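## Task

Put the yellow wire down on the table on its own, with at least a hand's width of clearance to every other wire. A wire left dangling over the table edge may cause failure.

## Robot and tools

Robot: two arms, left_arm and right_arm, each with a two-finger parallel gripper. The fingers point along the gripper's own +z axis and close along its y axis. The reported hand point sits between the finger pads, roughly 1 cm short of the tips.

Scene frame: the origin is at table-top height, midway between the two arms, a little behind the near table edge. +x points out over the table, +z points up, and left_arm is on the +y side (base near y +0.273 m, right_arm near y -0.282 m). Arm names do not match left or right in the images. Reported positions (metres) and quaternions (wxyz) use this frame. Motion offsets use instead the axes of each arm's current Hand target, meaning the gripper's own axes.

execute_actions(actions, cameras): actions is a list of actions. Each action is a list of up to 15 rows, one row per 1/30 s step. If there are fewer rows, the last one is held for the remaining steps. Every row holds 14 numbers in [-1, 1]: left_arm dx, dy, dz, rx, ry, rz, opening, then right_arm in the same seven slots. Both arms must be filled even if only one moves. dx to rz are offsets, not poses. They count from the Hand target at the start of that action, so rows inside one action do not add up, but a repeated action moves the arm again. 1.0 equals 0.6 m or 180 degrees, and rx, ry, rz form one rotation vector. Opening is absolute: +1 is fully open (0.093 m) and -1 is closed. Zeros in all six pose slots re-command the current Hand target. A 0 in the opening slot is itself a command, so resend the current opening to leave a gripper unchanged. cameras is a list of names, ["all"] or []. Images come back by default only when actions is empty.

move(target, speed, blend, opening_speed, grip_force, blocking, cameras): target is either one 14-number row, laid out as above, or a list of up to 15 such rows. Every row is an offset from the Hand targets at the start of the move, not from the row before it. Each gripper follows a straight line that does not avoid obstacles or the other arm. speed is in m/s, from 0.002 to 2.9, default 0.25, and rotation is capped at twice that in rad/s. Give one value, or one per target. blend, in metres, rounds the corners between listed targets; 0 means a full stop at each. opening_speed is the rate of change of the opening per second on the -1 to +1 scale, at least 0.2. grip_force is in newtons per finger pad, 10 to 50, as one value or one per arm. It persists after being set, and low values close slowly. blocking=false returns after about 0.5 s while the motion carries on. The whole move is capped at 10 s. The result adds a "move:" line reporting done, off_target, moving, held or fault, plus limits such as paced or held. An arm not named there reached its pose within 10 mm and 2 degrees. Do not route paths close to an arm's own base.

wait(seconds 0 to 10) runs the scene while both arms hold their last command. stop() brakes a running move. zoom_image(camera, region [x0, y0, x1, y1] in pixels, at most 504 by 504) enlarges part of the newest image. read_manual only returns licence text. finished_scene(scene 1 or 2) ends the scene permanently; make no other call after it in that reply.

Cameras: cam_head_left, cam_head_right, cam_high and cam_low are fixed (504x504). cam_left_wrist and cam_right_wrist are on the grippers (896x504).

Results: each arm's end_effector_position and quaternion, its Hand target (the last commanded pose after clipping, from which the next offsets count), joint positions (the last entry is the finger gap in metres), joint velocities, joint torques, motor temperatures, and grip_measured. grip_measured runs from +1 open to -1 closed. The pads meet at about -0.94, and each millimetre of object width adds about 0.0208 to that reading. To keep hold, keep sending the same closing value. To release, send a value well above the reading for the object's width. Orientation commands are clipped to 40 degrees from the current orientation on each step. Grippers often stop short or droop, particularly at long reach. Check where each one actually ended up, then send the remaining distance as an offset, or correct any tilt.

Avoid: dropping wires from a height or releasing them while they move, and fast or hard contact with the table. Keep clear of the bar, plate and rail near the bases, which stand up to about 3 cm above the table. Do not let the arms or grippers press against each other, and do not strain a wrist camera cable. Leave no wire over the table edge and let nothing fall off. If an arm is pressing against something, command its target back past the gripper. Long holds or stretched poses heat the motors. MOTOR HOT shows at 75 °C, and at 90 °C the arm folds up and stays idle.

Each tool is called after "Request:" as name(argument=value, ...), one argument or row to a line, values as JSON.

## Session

Request:
execute_actions(
  actions=[],
)

Request:
zoom_image(
  camera="cam_right_wrist",
  region=[250, 260, 650, 504],
)

Request:
zoom_image(
  camera="cam_high",
  region=[200, 50, 420, 200],
)

Scene clock: 0.00 s.
left_arm: end_effector_position=(+0.3007, +0.0631, +0.2472) grip_measured=-0.925 end_effector_quat_wxyz=(+0.486, +0.477, +0.609, -0.405) | right_arm: end_effector_position=(+0.3636, -0.3083, +0.3975) grip_measured=+1.000 end_effector_quat_wxyz=(+0.716, +0.025, +0.697, -0.010)
Joint positions: left_arm=[-0.12 1.28 0.895 -0.044 1.171 0.388 0.001] | right_arm=[0 1.047 1.047 0 0 0 0.093]
Joint velocities: within noise
Joint torques (N m): no reading
Motor temperatures (°C): left_arm=[23 41 29 27 22 21 21] | right_arm=[25 27 27 25 22 21 23]
Heat: left arm: 41 °C; right arm: 27 °C.
Hand target: left_arm +0.3004, +0.0636, +0.2498; +0.488, +0.478, +0.609, -0.404 | right_arm +0.3628, -0.3077, +0.4031; +0.720, +0.024, +0.693, -0.009
Tool commands: left_gripper/opening=-0.931052 right_gripper/opening=+1.0
camera_calibration:
cam_left_wrist: T_world_to_cam=[[-0.98148, -0.172578, 0.083154, 0.280613], [-0.158337, 0.486487, -0.859221, 0.278307], [0.107829, -0.856474, -0.504802, 0.231872], [0, 0, 0, 1]] pos_world=[0.294479, 0.111628, 0.332843]
cam_right_wrist: T_world_to_cam=[[-0.0627444, -0.997214, -0.0403288, -0.270211], [-0.450591, 0.0643604, -0.890408, 0.571574], [0.890523, -0.0376963, -0.453374, -0.0679799], [0, 0, 0, 1]] pos_world=[0.301129, -0.308807, 0.467216]

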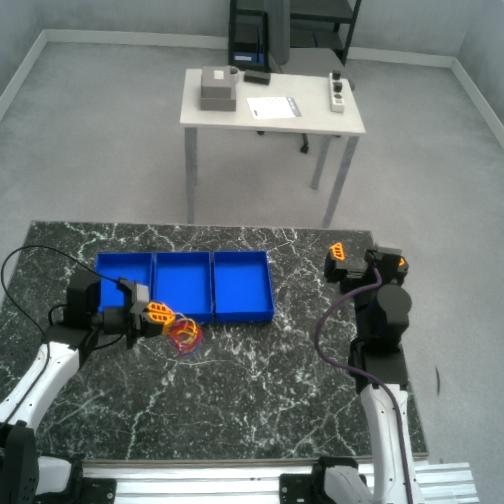

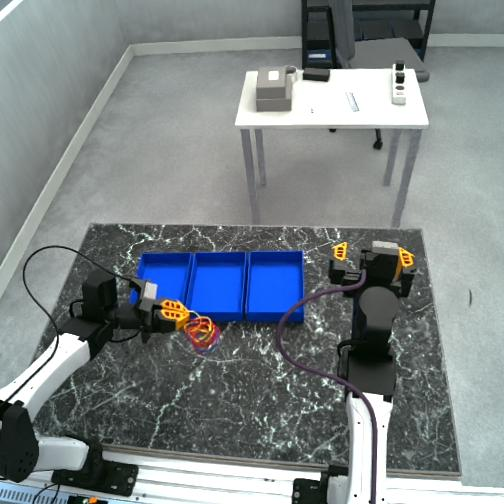

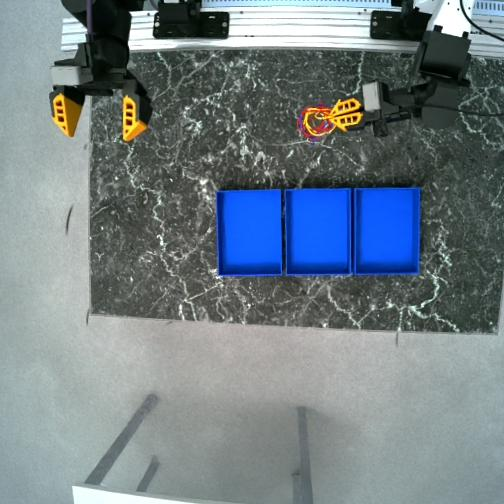

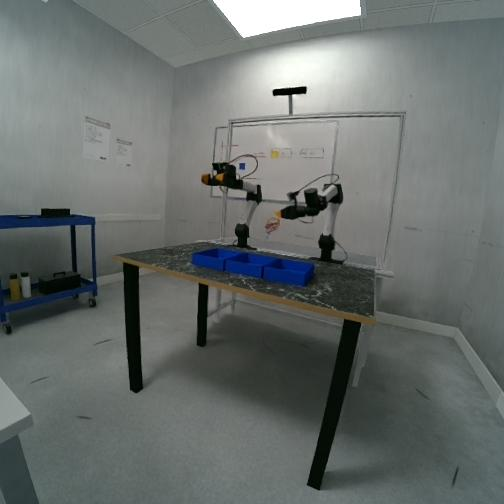

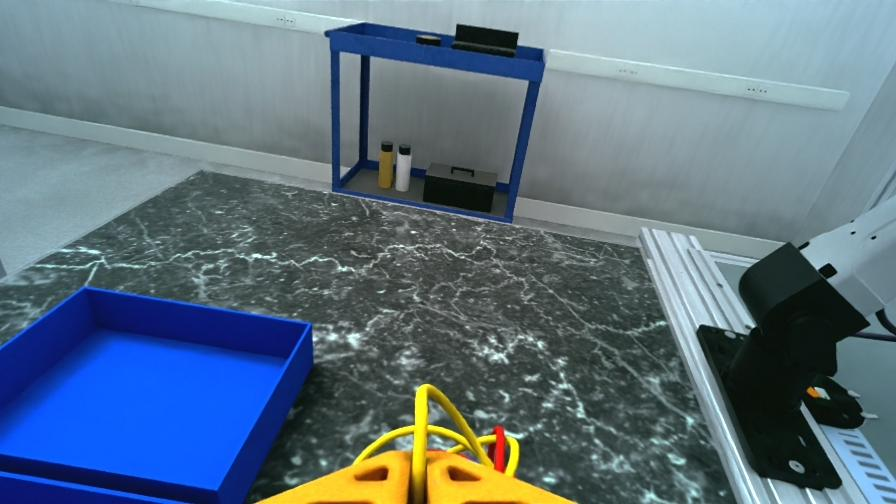

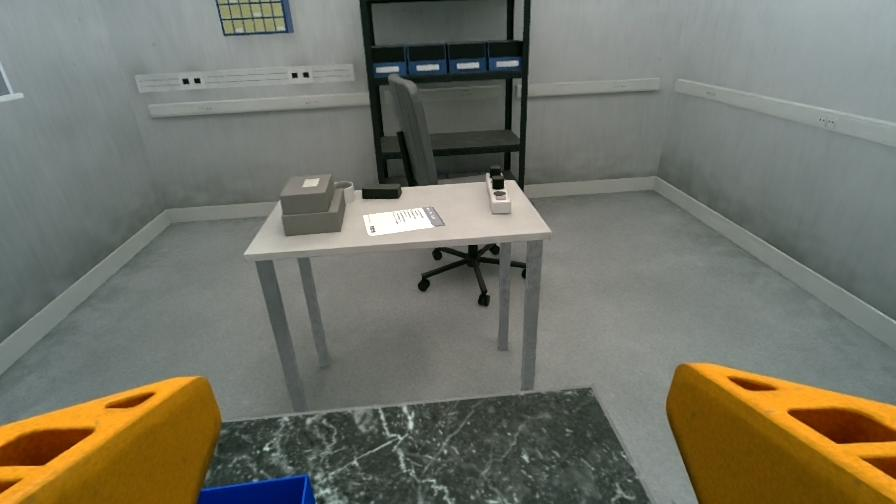

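Scaled by 1.260.

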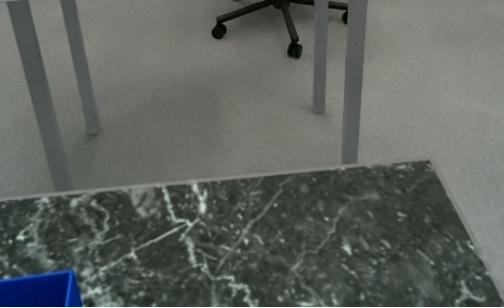

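Scaled by 2.291.

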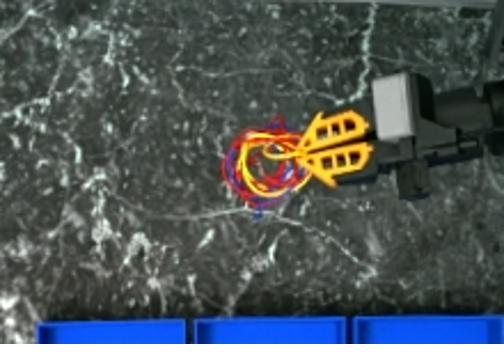

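Request:
move(
  target=[
    [0.1038, -0.1155, 0.1753, 0, 0, 0, -0.931052, 0.1478, 0.0918, -0.1103, -0.0044, 0.2, -0.0075, 0.0],
    [0.1912, -0.0887, 0.0768, 0, 0, 0, -0.931052, 0.2305, 0.1543, -0.1665, -0.0066, 0.3, -0.011, 0.0],
    [0.2527, -0.0728, 0.0227, 0, 0, 0, -0.931052, 0.2867, 0.2808, -0.2125, -0.0088, 0.4014, -0.015, 0.0],
    [0.3112, -0.0607, -0.0152, 0, 0, 0, -0.931052, 0.2867, 0.2808, -0.2125, -0.0088, 0.4014, -0.015, 0.0],
  ],
  speed=0.18,
  blend=[0.02, 0.02, 0.02, 0],
  cameras=["cam_left_wrist", "cam_right_wrist"],
)

Request:
zoom_image(
  camera="cam_right_wrist",
  region=[0, 180, 360, 450],
)

Request:
zoom_image(
  camera="cam_left_wrist",
  region=[250, 150, 650, 450],
)

Scene clock: 79.50 s.
left_arm: end_effector_position=(+0.2528, +0.0984, +0.0726) grip_measured=-0.925 end_effector_quat_wxyz=(+0.493, +0.477, +0.609, -0.399) | right_arm: end_effector_position=(+0.2489, -0.1351, +0.2264) grip_measured=+0.001 end_effector_quat_wxyz=(+0.174, -0.003, +0.985, -0.006)
Joint positions: left_arm=[-0.017 1.578 0.296 0.749 1.252 0.513 0.001] | right_arm=[0.708 1.498 1.603 -1.436 0.221 0.623 0.045]
Joint torques (N m): left_arm=[0.91 -3.44 4.19 1.59 0.51 0.25] | right_arm=[0.28 -4.85 10.5 0.78 0.08 0.12]
Motor temperatures (°C): left_arm=[23 43 37 32 22 21 21] | right_arm=[25 27 34 35 22 21 23]
Heat: left arm: 43 °C; right arm: 35 °C.
Hand target: left_arm +0.2506, +0.0994, +0.0696; +0.488, +0.478, +0.609, -0.404 | right_arm +0.2499, -0.1301, +0.2300; +0.173, +0.000, +0.985, +0.000
Off the commanded pose: left_arm 0.004 m, 1 deg | right_arm 0.006 m, 1 deg.
move: done
camera_calibration:
cam_left_wrist: T_world_to_cam=[[-0.980549, -0.183492, 0.0696754, 0.256047], [-0.152003, 0.485333, -0.861015, 0.10213], [0.124173, -0.854858, -0.503784, 0.174789], [0, 0, 0, 1]] pos_world=[0.244886, 0.146835, 0.158151]
cam_right_wrist: T_world_to_cam=[[-0.018834, -0.999583, 0.0218926, -0.137036], [-0.989097, 0.0218262, 0.145642, 0.250139], [-0.146059, -0.0189108, -0.989095, 0.344915], [0, 0, 0, 1]] pos_world=[0.295209, -0.135915, 0.307723]
Images, in order (width x height): cam_left_wrist 896x504, cam_right_wrist 896x504.

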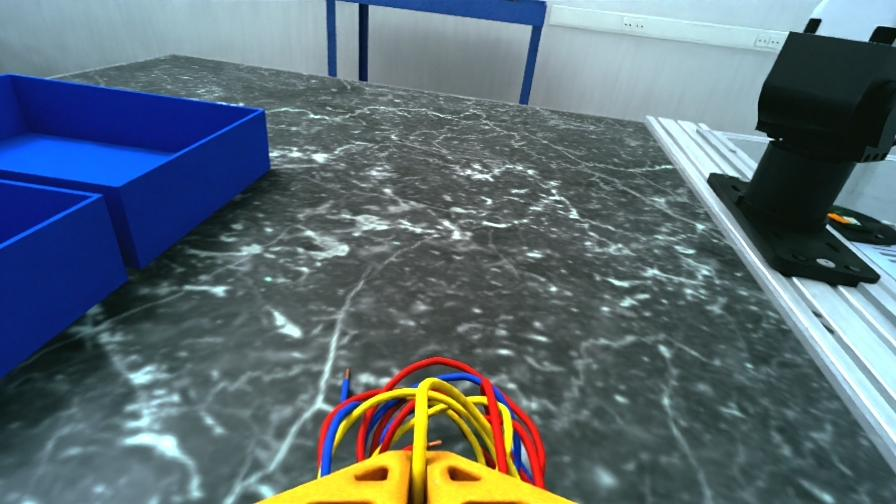

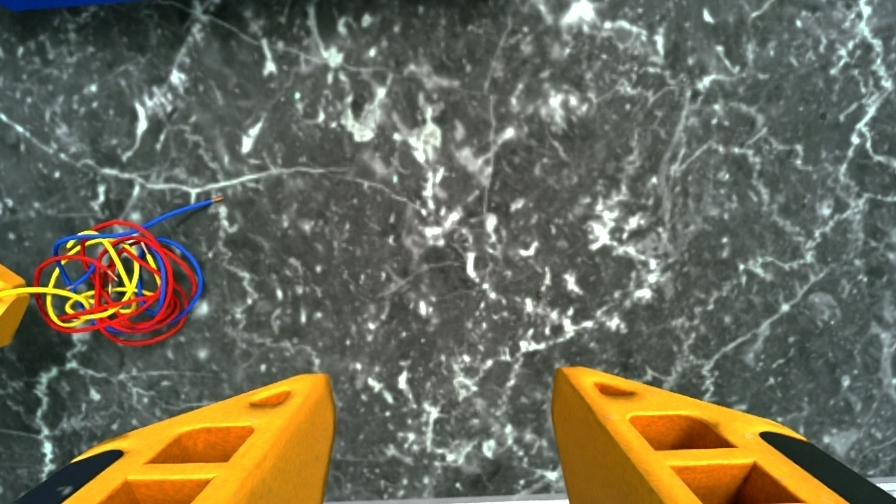

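Scaled by 1.400.

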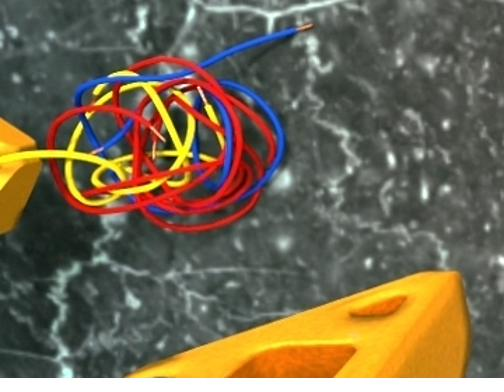

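Scaled by 1.260.

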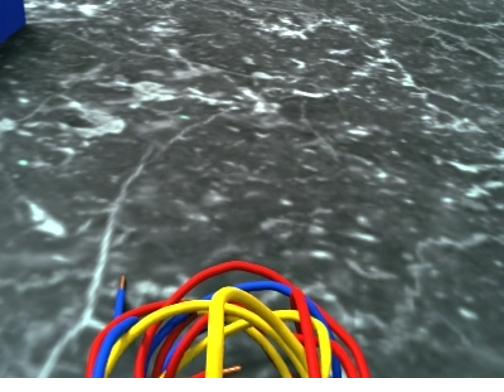

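Request:
zoom_image(
  camera="cam_right_wrist",
  region=[0, 200, 220, 360],
)

Scaled by 2.291.

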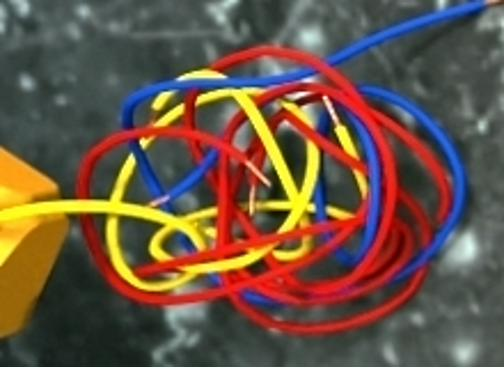

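Request:
move(
  target=[0.0102, 0.047, -0.0568, -0.0981, -0.0025, -0.0199, -0.931052, 0.1185, 0.2833, 0.2052, 0, 0, 0, -0.233],
  speed=0.15,
  cameras=["cam_right_wrist", "cam_left_wrist"],
)

Request:
zoom_image(
  camera="cam_right_wrist",
  region=[0, 200, 500, 504],
)

Scene clock: 158.73 s.
left_arm: end_effector_position=(+0.2702, +0.1361, +0.0719) grip_measured=-0.925 end_effector_quat_wxyz=(+0.545, +0.386, +0.668, -0.327) | right_arm: end_effector_position=(+0.2164, +0.0271, +0.0853) grip_measured=-0.232 end_effector_quat_wxyz=(+0.156, -0.009, +0.988, -0.018)
Joint positions: left_arm=[0.09 1.578 0.155 1.084 1.098 0.295 0.001] | right_arm=[1.126 1.907 1.505 -1.078 0.277 1.043 0.034]
Joint torques (N m): left_arm=[1.05 -3.56 2.82 2.12 0.1 -0.07] | right_arm=[-0.01 -8.8 10.74 0.85 0.35 0.13]
Motor temperatures (°C): left_arm=[23 42 32 32 22 21 22] | right_arm=[25 28 34 30 22 21 23]
Heat: left arm: 42 °C; right arm: 34 °C.
Hand target: left_arm +0.2705, +0.1392, +0.0696; +0.545, +0.376, +0.676, -0.322 | right_arm +0.2250, +0.0398, +0.0899; +0.173, +0.000, +0.985, +0.000
Off the commanded pose: left_arm 0.004 m, 2 deg | right_arm 0.016 m, 3 deg.
move: off_target (right_arm)
camera_calibration:
cam_left_wrist: T_world_to_cam=[[-0.891034, -0.448614, 0.0693125, 0.292023], [-0.279082, 0.420961, -0.863079, 0.129106], [0.358012, -0.788376, -0.500291, 0.132059], [0, 0, 0, 1]] pos_world=[0.248955, 0.180769, 0.157256]
cam_right_wrist: T_world_to_cam=[[-0.00959829, -0.998848, 0.0470071, 0.0234244], [-0.983214, 0.0179928, 0.181565, 0.230793], [-0.182202, -0.0444754, -0.982255, 0.211647], [0, 0, 0, 1]] pos_world=[0.265707, 0.0286579, 0.164886]
Images, in order (width x height): cam_left_wrist 896x504, cam_right_wrist 896x504.

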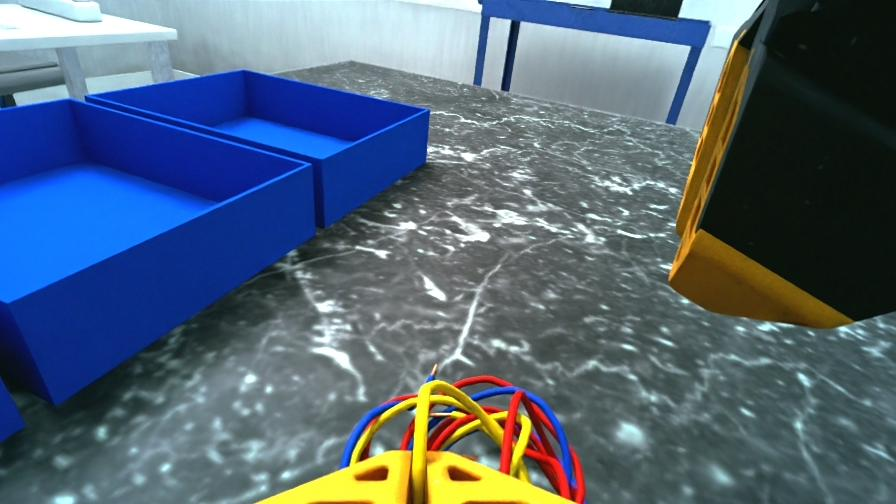

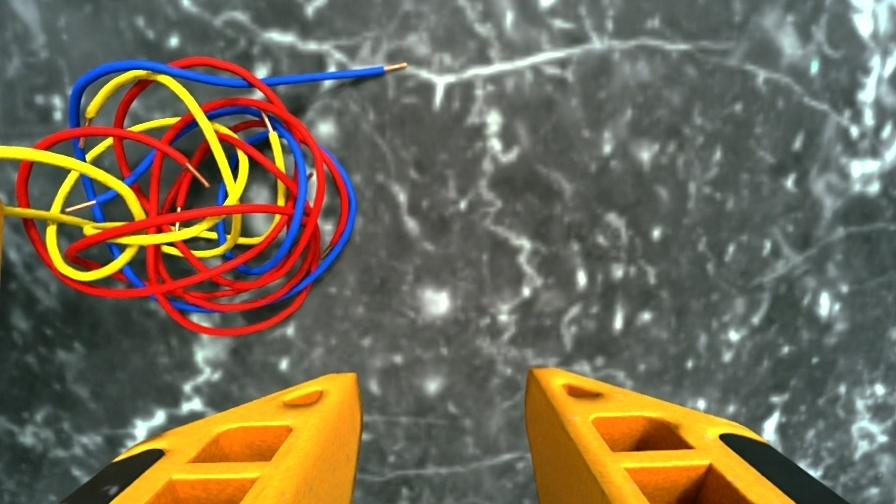

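Scaled by 1.008.

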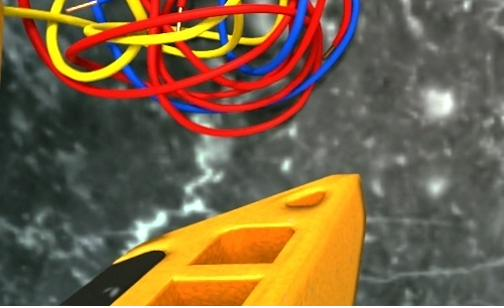

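Request:
zoom_image(
  camera="cam_right_wrist",
  region=[190, 90, 400, 340],
)

Scaled by 2.016.

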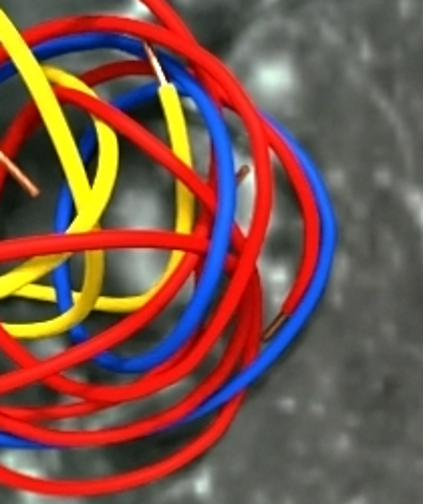

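Request:
move(
  target=[0, 0, 0, 0, 0, 0, -0.931052, -0.0433, 0.0532, 0.0777, 0, 0, 0, 0.0],
  speed=0.12,
  cameras=["cam_right_wrist"],
)

Request:
zoom_image(
  camera="cam_right_wrist",
  region=[130, 200, 530, 504],
)

Scene clock: 288.23 s.
left_arm: end_effector_position=(+0.2706, +0.1363, +0.0720) grip_measured=-0.925 end_effector_quat_wxyz=(+0.546, +0.386, +0.669, -0.326) | right_arm: end_effector_position=(+0.2536, +0.0611, +0.0525) grip_measured=-0.001 end_effector_quat_wxyz=(+0.159, -0.003, +0.987, -0.016)
Joint positions: left_arm=[0.09 1.578 0.155 1.086 1.096 0.295 0.001] | right_arm=[1.088 2.104 1.651 -1.01 0.277 1.016 0.045]
Joint torques (N m): left_arm=[1.03 -3.52 2.81 2.09 0.11 -0.07] | right_arm=[-0.72 -10.07 10.8 0.9 0.29 -0.09]
Motor temperatures (°C): left_arm=[23 41 29 37 22 21 22] | right_arm=[25 35 40 28 22 21 23]
Heat: left arm: 41 °C; right arm: 40 °C.
Hand target: left_arm +0.2705, +0.1392, +0.0696; +0.545, +0.376, +0.676, -0.322 | right_arm +0.2653, +0.0717, +0.0549; +0.173, +0.000, +0.985, +0.000
Off the commanded pose: left_arm 0.004 m, 1 deg | right_arm 0.016 m, 2 deg.
move: off_target (right_arm)
camera_calibration:
cam_right_wrist: T_world_to_cam=[[-0.021673, -0.998943, 0.0405239, 0.06265], [-0.984044, 0.0284746, 0.175632, 0.272653], [-0.176601, -0.0360708, -0.983621, 0.18586], [0, 0, 0, 1]] pos_world=[0.302484, 0.0615243, 0.132391]
Images, in order (width x height): cam_right_wrist 896x504.

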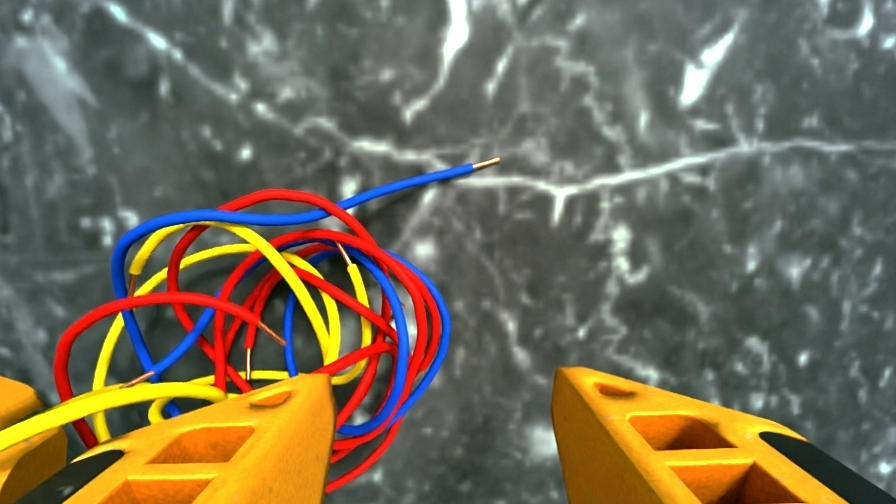

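Scaled by 1.260.

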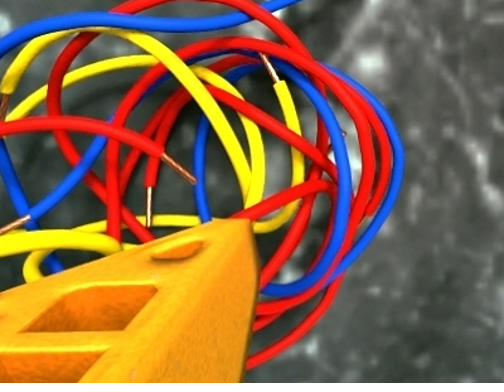

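Request:
move(
  target=[0, 0, 0, 0, 0, 0, -0.931052, 0.0173, -0.0025, 0.0478, 0, 0, 0, 0.0],
  speed=0.08,
  cameras=["cam_right_wrist"],
)

Request:
move(
  target=[0, 0, 0, 0, 0, 0, -0.931052, 0.004, 0, 0.011, 0, 0, 0, 0.0],
  speed=0.05,
  cameras=["cam_right_wrist", "cam_left_wrist"],
)

Request:
zoom_image(
  camera="cam_left_wrist",
  region=[300, 250, 700, 504],
)

Scene clock: 315.30 s.
left_arm: end_effector_position=(+0.2709, +0.1365, +0.0719) grip_measured=-0.925 end_effector_quat_wxyz=(+0.546, +0.385, +0.669, -0.325) | right_arm: end_effector_position=(+0.2582, +0.0683, +0.0325) grip_measured=-0.001 end_effector_quat_wxyz=(+0.167, -0.001, +0.986, -0.002)
Joint positions: left_arm=[0.09 1.578 0.155 1.086 1.093 0.295 0.001] | right_arm=[1.088 2.126 1.598 -0.902 0.277 1.015 0.045]
Joint torques (N m): left_arm=[1.03 -3.54 2.82 2.1 0.12 -0.06] | right_arm=[-0.9 -10.09 7.43 1.02 0.29 -0.1]
Heat: left arm: 40 °C; right arm: 40 °C.
Hand target: left_arm +0.2705, +0.1392, +0.0696; +0.545, +0.376, +0.676, -0.322 | right_arm +0.2654, +0.0703, +0.0246; +0.173, +0.000, +0.985, +0.000
Off the commanded pose: left_arm 0.004 m, 1 deg | right_arm 0.011 m, 1 deg.
move: off_target (right_arm)
camera_calibration:
cam_right_wrist: T_world_to_cam=[[-0.0210459, -0.999705, 0.0121431, 0.0716943], [-0.986865, 0.0227184, 0.15994, 0.28201], [-0.160169, -0.00861749, -0.987052, 0.161258], [0, 0, 0, 1]] pos_world=[0.305643, 0.0666559, 0.113195]
Images, in order (width x height): cam_right_wrist 896x504.

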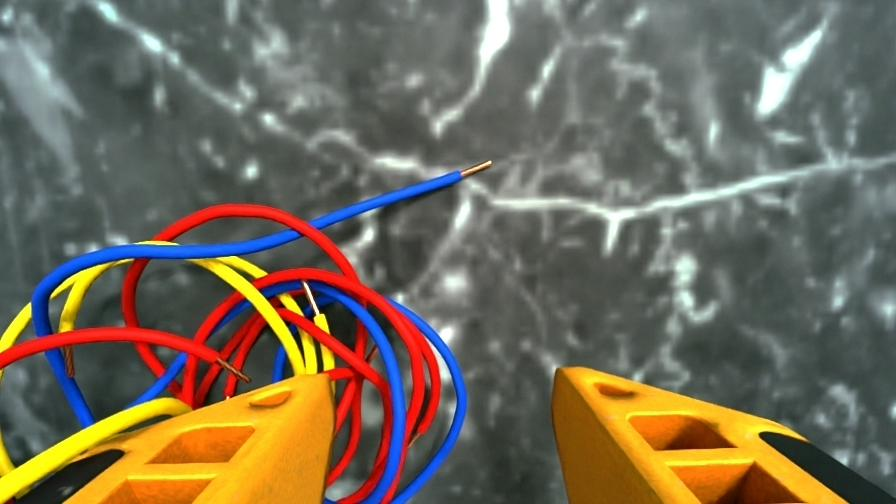

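Scene clock: 316.10 s.
left_arm: end_effector_position=(+0.2711, +0.1367, +0.0718) grip_measured=-0.925 end_effector_quat_wxyz=(+0.546, +0.385, +0.670, -0.324) | right_arm: end_effector_position=(+0.2590, +0.0696, +0.0293) grip_measured=-0.001 end_effector_quat_wxyz=(+0.170, +0.000, +0.985, +0.003)
Joint positions: left_arm=[0.09 1.578 0.155 1.086 1.091 0.295 0.001] | right_arm=[1.088 2.126 1.583 -0.877 0.277 1.015 0.045]
Joint torques (N m): left_arm=[1.03 -3.52 2.81 2.1 0.15 -0.07] | right_arm=[-0.84 -9.44 7.19 1.03 0.29 -0.09]
Heat: left arm: 40 °C; right arm: 40 °C.
Hand target: left_arm +0.2706, +0.1393, +0.0696; +0.545, +0.376, +0.676, -0.322 | right_arm +0.2653, +0.0702, +0.0175; +0.173, +0.000, +0.985, +0.000
Off the commanded pose: left_arm 0.003 m, 1 deg | right_arm 0.013 m, 1 deg.
move: off_target (right_arm)
camera_calibration:
cam_left_wrist: T_world_to_cam=[[-0.888476, -0.453902, 0.0676977, 0.293226], [-0.280753, 0.420902, -0.862566, 0.129535], [0.363027, -0.785375, -0.501395, 0.130383], [0, 0, 0, 1]] pos_world=[0.249559, 0.180974, 0.157255]
cam_right_wrist: T_world_to_cam=[[-0.0209237, -0.999777, 0.00277674, 0.0732151], [-0.987714, 0.0211012, 0.154841, 0.283775], [-0.154865, 0.000497227, -0.987935, 0.156325], [0, 0, 0, 1]] pos_world=[0.30603, 0.0671331, 0.110296]
Images, in order (width x height): cam_left_wrist 896x504, cam_right_wrist 896x504.

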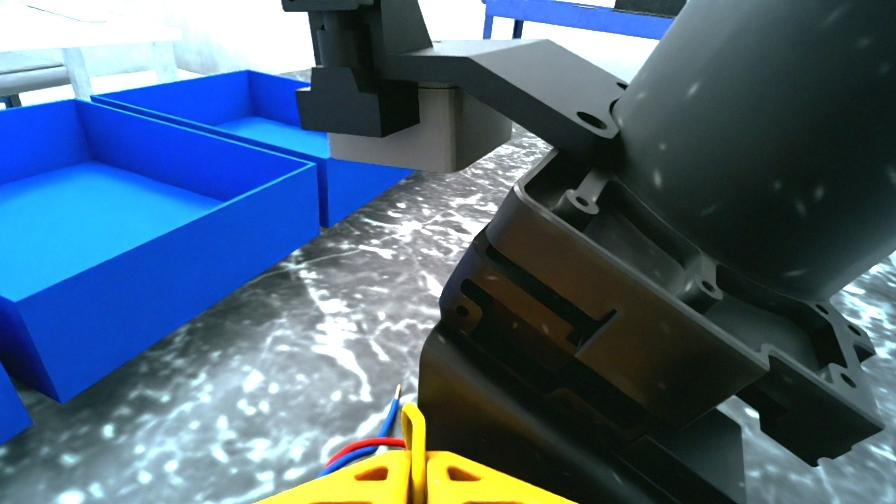

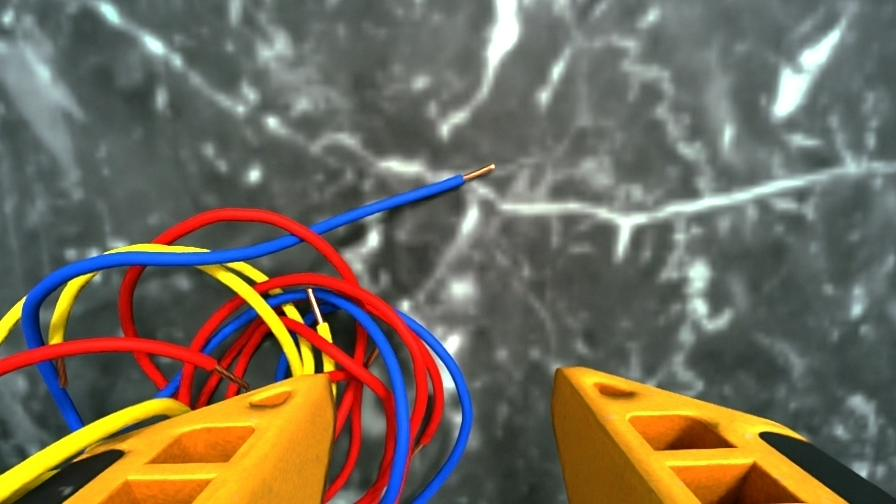

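Scaled by 1.260.

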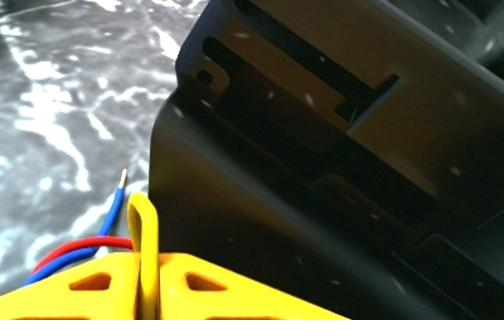

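Request:
move(
  target=[0, 0, 0, 0, 0, 0, -0.931052, 0.001, -0.0167, -0.003, 0, 0, 0, 0.0],
  speed=0.06,
  cameras=["cam_right_wrist"],
)

Request:
zoom_image(
  camera="cam_right_wrist",
  region=[200, 250, 500, 504],
)

Scene clock: 342.63 s.
left_arm: end_effector_position=(+0.2711, +0.1367, +0.0718) grip_measured=-0.925 end_effector_quat_wxyz=(+0.546, +0.385, +0.670, -0.324) | right_arm: end_effector_position=(+0.2577, +0.0593, +0.0170) grip_measured=-0.001 end_effector_quat_wxyz=(+0.164, -0.002, +0.986, -0.009)
Joint positions: left_arm=[0.09 1.578 0.155 1.086 1.091 0.295 0.001] | right_arm=[1.079 2.126 1.536 -0.854 0.277 1.006 0.045]
Joint torques (N m): left_arm=[1.03 -3.52 2.81 2.1 0.15 -0.07] | right_arm=[-0.94 -12.37 6.94 0.91 0.27 -0.1]
Heat: left arm: 40 °C; right arm: 37 °C.
Hand target: left_arm +0.2705, +0.1392, +0.0696; +0.545, +0.376, +0.676, -0.323 | right_arm +0.2641, +0.0602, +0.0190; +0.173, +0.000, +0.985, +0.000
Off the commanded pose: left_arm 0.003 m, 1 deg | right_arm 0.007 m, 2 deg.
move: done
camera_calibration:
cam_right_wrist: T_world_to_cam=[[-0.0215672, -0.999416, 0.0265185, 0.0627678], [-0.985689, 0.0256917, 0.166606, 0.283647], [-0.16719, -0.0225457, -0.985667, 0.148445], [0, 0, 0, 1]] pos_world=[0.30576, 0.0587905, 0.0973952]
Images, in order (width x height): cam_right_wrist 896x504.

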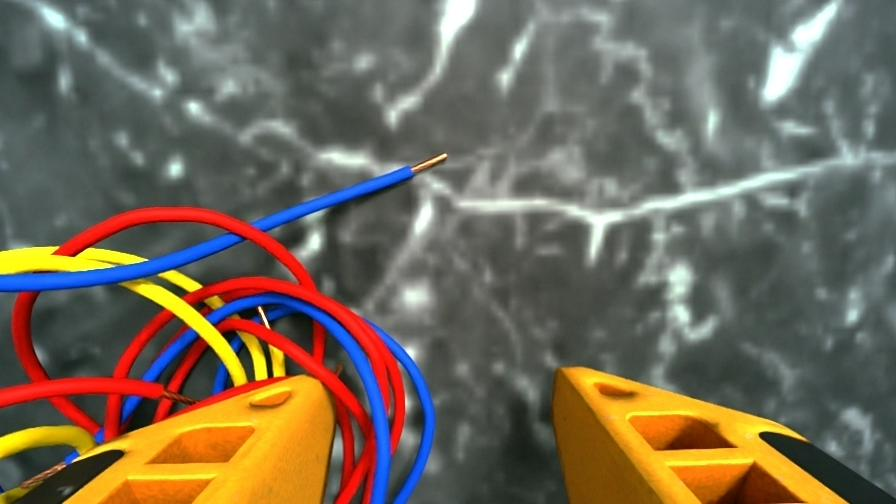

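Scaled by 1.680.

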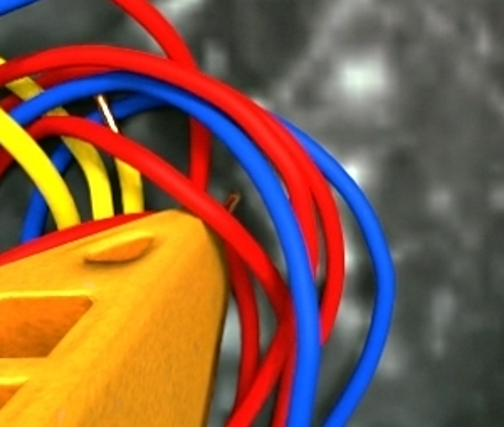

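Request:
move(
  target=[
    [0, 0, 0, 0, 0, 0, -0.931052, 0.0034, 0, 0.0094, 0, 0, 0, 0.0],
    [0, 0, 0, 0, 0, 0, -0.931052, 0.0034, 0, 0.0094, 0, 0, 0, -0.95],
    [-0.0013, 0.0852, -0.0475, -0.0816, -0.0022, -0.0164, -0.931052, 0.0034, 0, 0.0094, 0, 0, 0, -0.95],
    [-0.0008, 0.1812, -0.1472, -0.1524, -0.0042, -0.0306, -0.931052, 0.0034, 0, 0.0094, 0, 0, 0, -0.95],
  ],
  speed=[0.05, 0.05, 0.12, 0.12],
  blend=[0, 0, 0.02, 0],
  opening_speed=1.0,
  cameras=["cam_right_wrist", "cam_left_wrist"],
)

Request:
zoom_image(
  camera="cam_left_wrist",
  region=[392, 150, 896, 504],
)

Scene clock: 400.47 s.
left_arm: end_effector_position=(+0.3125, +0.2594, +0.0747) grip_measured=-0.925 end_effector_quat_wxyz=(+0.595, +0.205, +0.751, -0.201) | right_arm: end_effector_position=(+0.2640, +0.0699, +0.0165) grip_measured=-0.947 end_effector_quat_wxyz=(+0.178, +0.001, +0.984, +0.016)
Joint positions: left_arm=[0.474 1.567 0.173 1.062 1.013 0.212 0.001] | right_arm=[1.079 2.126 1.523 -0.783 0.277 1.004 0]
Joint torques (N m): left_arm=[1.78 -5.59 5.65 1.99 0.03 -0.01] | right_arm=[-0.94 -11.79 6.94 0.54 0.27 -0.1]
Motor temperatures (°C): left_arm=[23 40 28 39 22 21 22] | right_arm=[25 42 33 28 22 21 23]
Heat: left arm: 40 °C; right arm: 42 °C.
Hand target: left_arm +0.3205, +0.2693, +0.0848; +0.608, +0.202, +0.747, -0.181 | right_arm +0.2641, +0.0602, +0.0130; +0.173, +0.000, +0.985, +0.000
Off the commanded pose: left_arm 0.016 m, 3 deg | right_arm 0.010 m, 2 deg.
move: off_target (left_arm)
camera_calibration:
cam_left_wrist: T_world_to_cam=[[-0.579924, -0.806782, 0.113098, 0.377223], [-0.476679, 0.223458, -0.850202, 0.203365], [0.660655, -0.546964, -0.514164, 0.0592696], [0, 0, 0, 1]] pos_world=[0.276544, 0.291311, 0.160713]
cam_right_wrist: T_world_to_cam=[[-0.0193265, -0.999544, -0.0231913, 0.0737014], [-0.99021, 0.0159286, 0.13867, 0.292011], [-0.138238, 0.0256443, -0.990067, 0.138256], [0, 0, 0, 1]] pos_world=[0.309689, 0.065471, 0.0980992]
Images, in order (width x height): cam_left_wrist 896x504, cam_right_wrist 896x504.

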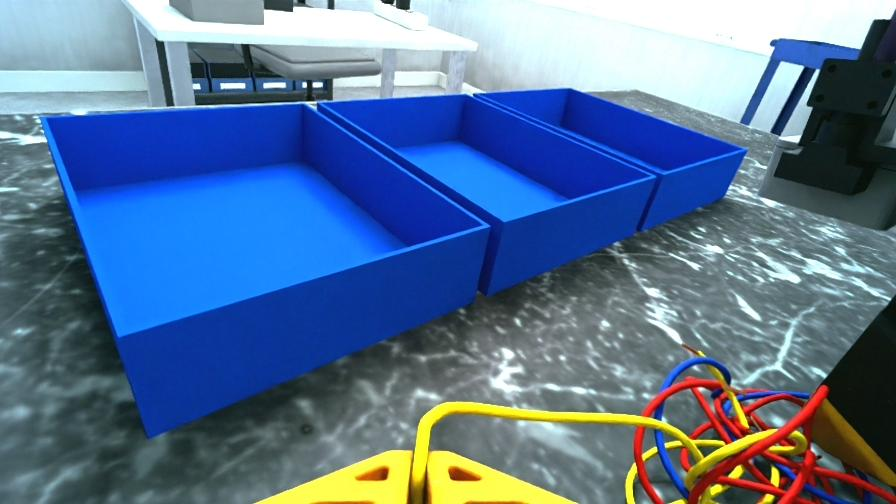

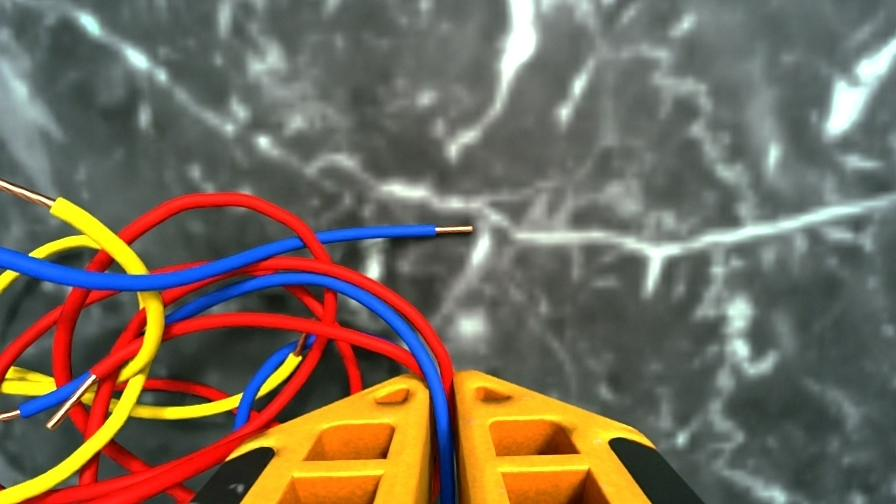

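Scaled by 1.000.

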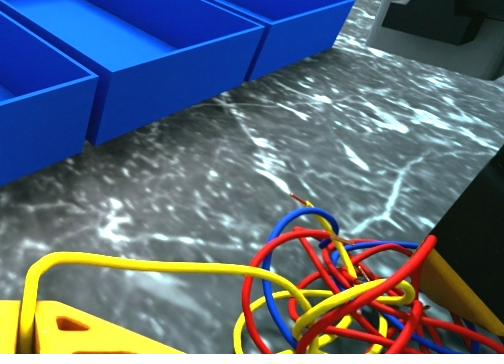

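Request:
move(
  target=[-0.0027, 0.1418, -0.0893, -0.0654, -0.0017, -0.0132, -0.931052, -0.001, -0.0833, -0.003, 0, 0, 0, -0.95],
  speed=0.1,
  cameras=["cam_right_wrist", "cam_left_wrist"],
)

Request:
zoom_image(
  camera="cam_left_wrist",
  region=[392, 150, 896, 504],
)

Scene clock: 423.80 s.
left_arm: end_effector_position=(+0.3094, +0.3436, +0.0874) grip_measured=-0.925 end_effector_quat_wxyz=(+0.610, +0.130, +0.763, -0.170) | right_arm: end_effector_position=(+0.2668, +0.0425, +0.0147) grip_measured=-0.950 end_effector_quat_wxyz=(+0.183, -0.004, +0.982, +0.046)
Joint positions: left_arm=[0.778 1.56 0.281 0.868 1.158 0.258 0.001] | right_arm=[1.024 2.004 1.321 -0.631 0.238 0.934 0]
Joint torques (N m): left_arm=[3.02 -3.97 7.34 2.12 -0.33 0.22] | right_arm=[-2.18 -13.19 5.41 0.08 0.49 -0.13]
Heat: left arm: 41 °C; right arm: 43 °C.
Hand target: left_arm +0.3204, +0.3694, +0.0946; +0.623, +0.122, +0.764, -0.116 | right_arm +0.2641, +0.0102, +0.0149; +0.173, +0.000, +0.985, +0.000
Off the commanded pose: left_arm 0.029 m, 6 deg | right_arm 0.032 m, 5 deg.
move: off_target (left_arm, right_arm)
camera_calibration:
cam_left_wrist: T_world_to_cam=[[-0.44137, -0.883991, 0.154119, 0.421945], [-0.510011, 0.105818, -0.853634, 0.244934], [0.738296, -0.455371, -0.497549, 0.0569927], [0, 0, 0, 1]] pos_world=[0.269075, 0.37303, 0.172411]
cam_right_wrist: T_world_to_cam=[[0.00229026, -0.996738, -0.0806769, 0.0413138], [-0.991626, -0.0126811, 0.128521, 0.297209], [-0.129125, 0.0797069, -0.98842, 0.132866], [0, 0, 0, 1]] pos_world=[0.311782, 0.0343576, 0.0964626]
Images, in order (width x height): cam_left_wrist 896x504, cam_right_wrist 896x504.

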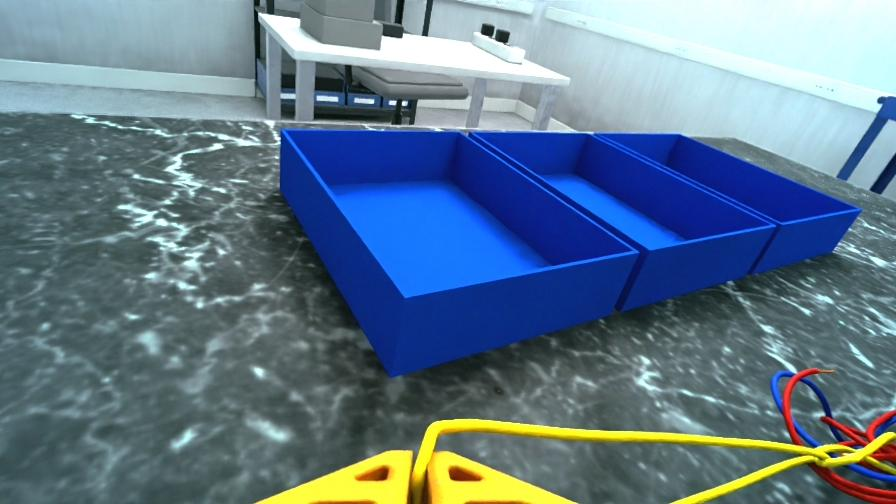

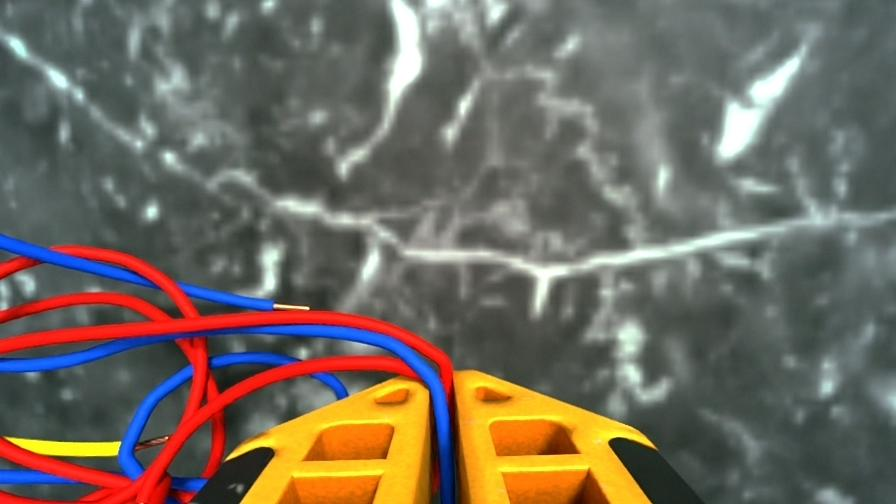

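Scaled by 1.000.

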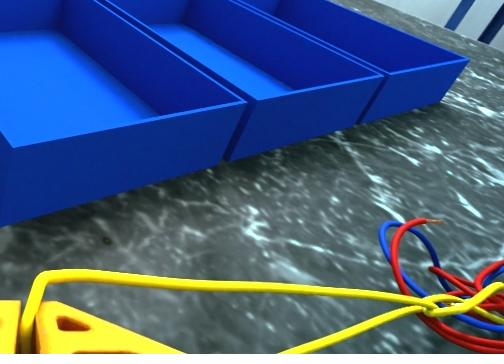

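Request:
zoom_image(
  camera="cam_left_wrist",
  region=[736, 350, 896, 504],
)

Request:
execute_actions(
  actions=[],
  cameras=["cam_high", "cam_head_left"],
)

Request:
zoom_image(
  camera="cam_high",
  region=[280, 60, 440, 180],
)

Scaled by 3.150.

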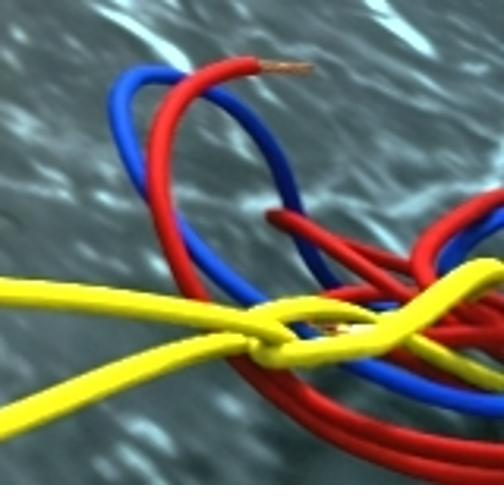

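Scene clock: 436.60 s.
left_arm: end_effector_position=(+0.3093, +0.3436, +0.0873) grip_measured=-0.925 end_effector_quat_wxyz=(+0.610, +0.130, +0.763, -0.170) | right_arm: end_effector_position=(+0.2668, +0.0425, +0.0147) grip_measured=-0.948 end_effector_quat_wxyz=(+0.183, -0.004, +0.982, +0.046)
Joint positions: left_arm=[0.778 1.56 0.281 0.868 1.158 0.259 0.001] | right_arm=[1.024 2.004 1.321 -0.631 0.238 0.934 0]
Joint velocities: within noise
Joint torques (N m): left_arm=[3.02 -3.97 7.34 2.11 -0.34 0.24] | right_arm=[-2.18 -13.2 5.39 0.08 0.48 -0.12]
Motor temperatures (°C): left_arm=[23 40 30 41 22 21 22] | right_arm=[25 42 32 27 22 21 23]
Heat: left arm: 41 °C; right arm: 42 °C.
Hand target: left_arm +0.3204, +0.3694, +0.0946; +0.623, +0.122, +0.764, -0.117 | right_arm +0.2641, +0.0102, +0.0149; +0.173, +0.000, +0.985, +0.000
Tool commands: left_gripper/opening=-0.931052 right_gripper/opening=-0.95
Off the commanded pose: left_arm 0.029 m, 6 deg | right_arm 0.032 m, 5 deg.
Images, in order (width x height): cam_head_left 504x504, cam_high 504x504.

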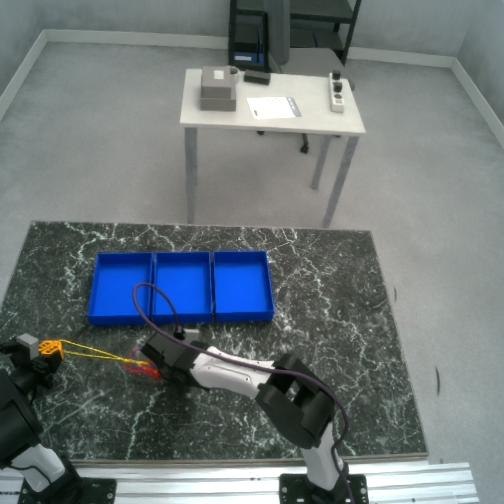

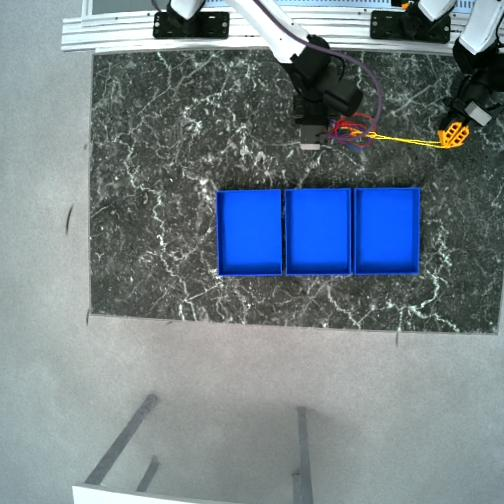

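Scaled by 3.150.

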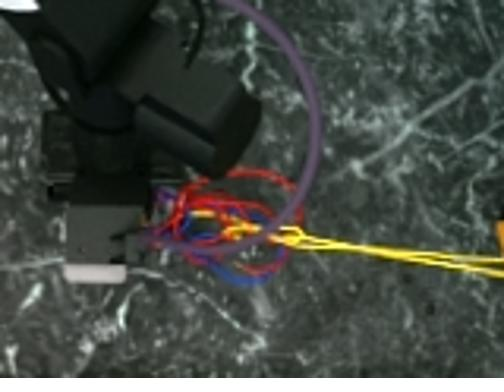

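Request:
move(
  target=[
    [-0.0042, -0.0943, 0.0329, 0, 0, 0, -0.931052, 0, 0, 0, 0, 0, 0, -0.95],
    [-0.113, 0.0285, -0.034, 0, 0, 0, -0.931052, 0, 0, 0, 0, 0, 0, -0.95],
    [-0.1178, -0.0817, 0.0045, 0, 0, 0, -0.931052, 0, 0, 0, 0, 0, 0, -0.95],
    [-0.0558, 0.078, 0.0143, 0, 0, 0, -0.931052, 0, 0, 0, 0, 0, 0, -0.95],
  ],
  speed=0.15,
  blend=[0.01, 0.01, 0.01, 0],
  cameras=["cam_left_wrist"],
)

Request:
zoom_image(
  camera="cam_left_wrist",
  region=[596, 290, 896, 504],
)

Scene clock: 478.27 s.
left_arm: end_effector_position=(+0.3339, +0.3708, +0.1146) grip_measured=-0.925 end_effector_quat_wxyz=(+0.601, +0.131, +0.764, -0.196) | right_arm: end_effector_position=(+0.2768, +0.0535, +0.0242) grip_measured=-0.947 end_effector_quat_wxyz=(+0.199, +0.002, +0.977, +0.082)
Joint positions: left_arm=[0.805 1.568 0.509 0.562 1.222 0.309 0.001] | right_arm=[1.013 1.987 1.313 -0.559 0.221 0.93 0]
Joint torques (N m): left_arm=[4.08 -3.84 9.18 2.55 -0.55 0.14] | right_arm=[-1.32 -11.93 6.45 -0.45 0.61 -0.14]
Heat: left arm: 43 °C; right arm: 43 °C.
Hand target: left_arm +0.3504, +0.4093, +0.1246; +0.623, +0.122, +0.764, -0.116 | right_arm +0.2641, +0.0103, +0.0149; +0.173, +0.000, +0.985, +0.000
Off the commanded pose: left_arm 0.043 m, 9 deg | right_arm 0.046 m, 10 deg.
move: off_target (left_arm, right_arm)
camera_calibration:
cam_left_wrist: T_world_to_cam=[[-0.469693, -0.860925, 0.19544, 0.44881], [-0.525008, 0.0944108, -0.845845, 0.286116], [0.709758, -0.499894, -0.496336, 0.090647], [0, 0, 0, 1]] pos_world=[0.296679, 0.404694, 0.199286]
Images, in order (width x height): cam_left_wrist 896x504.

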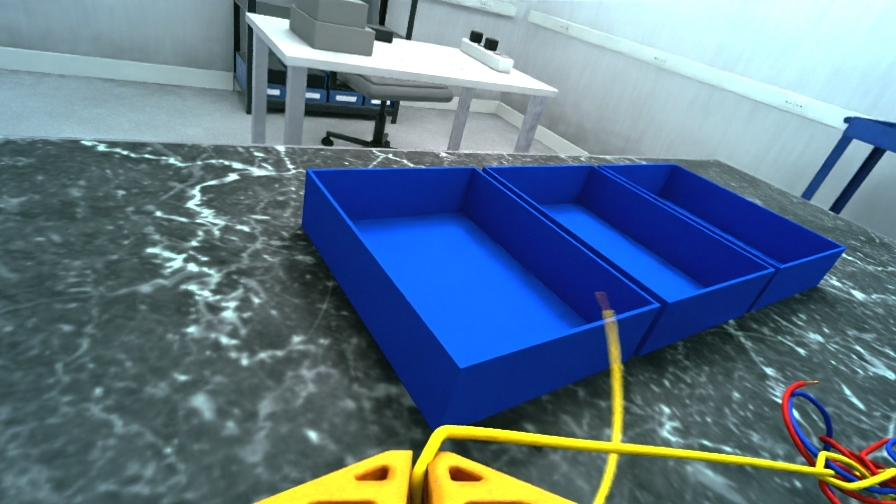

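Scaled by 1.680.

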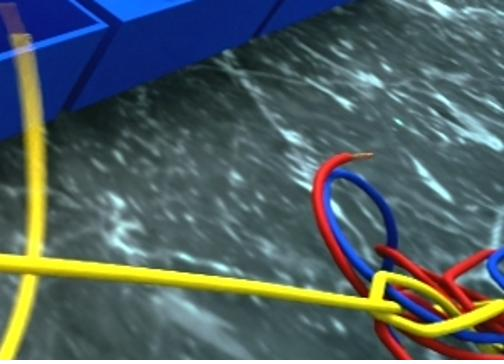

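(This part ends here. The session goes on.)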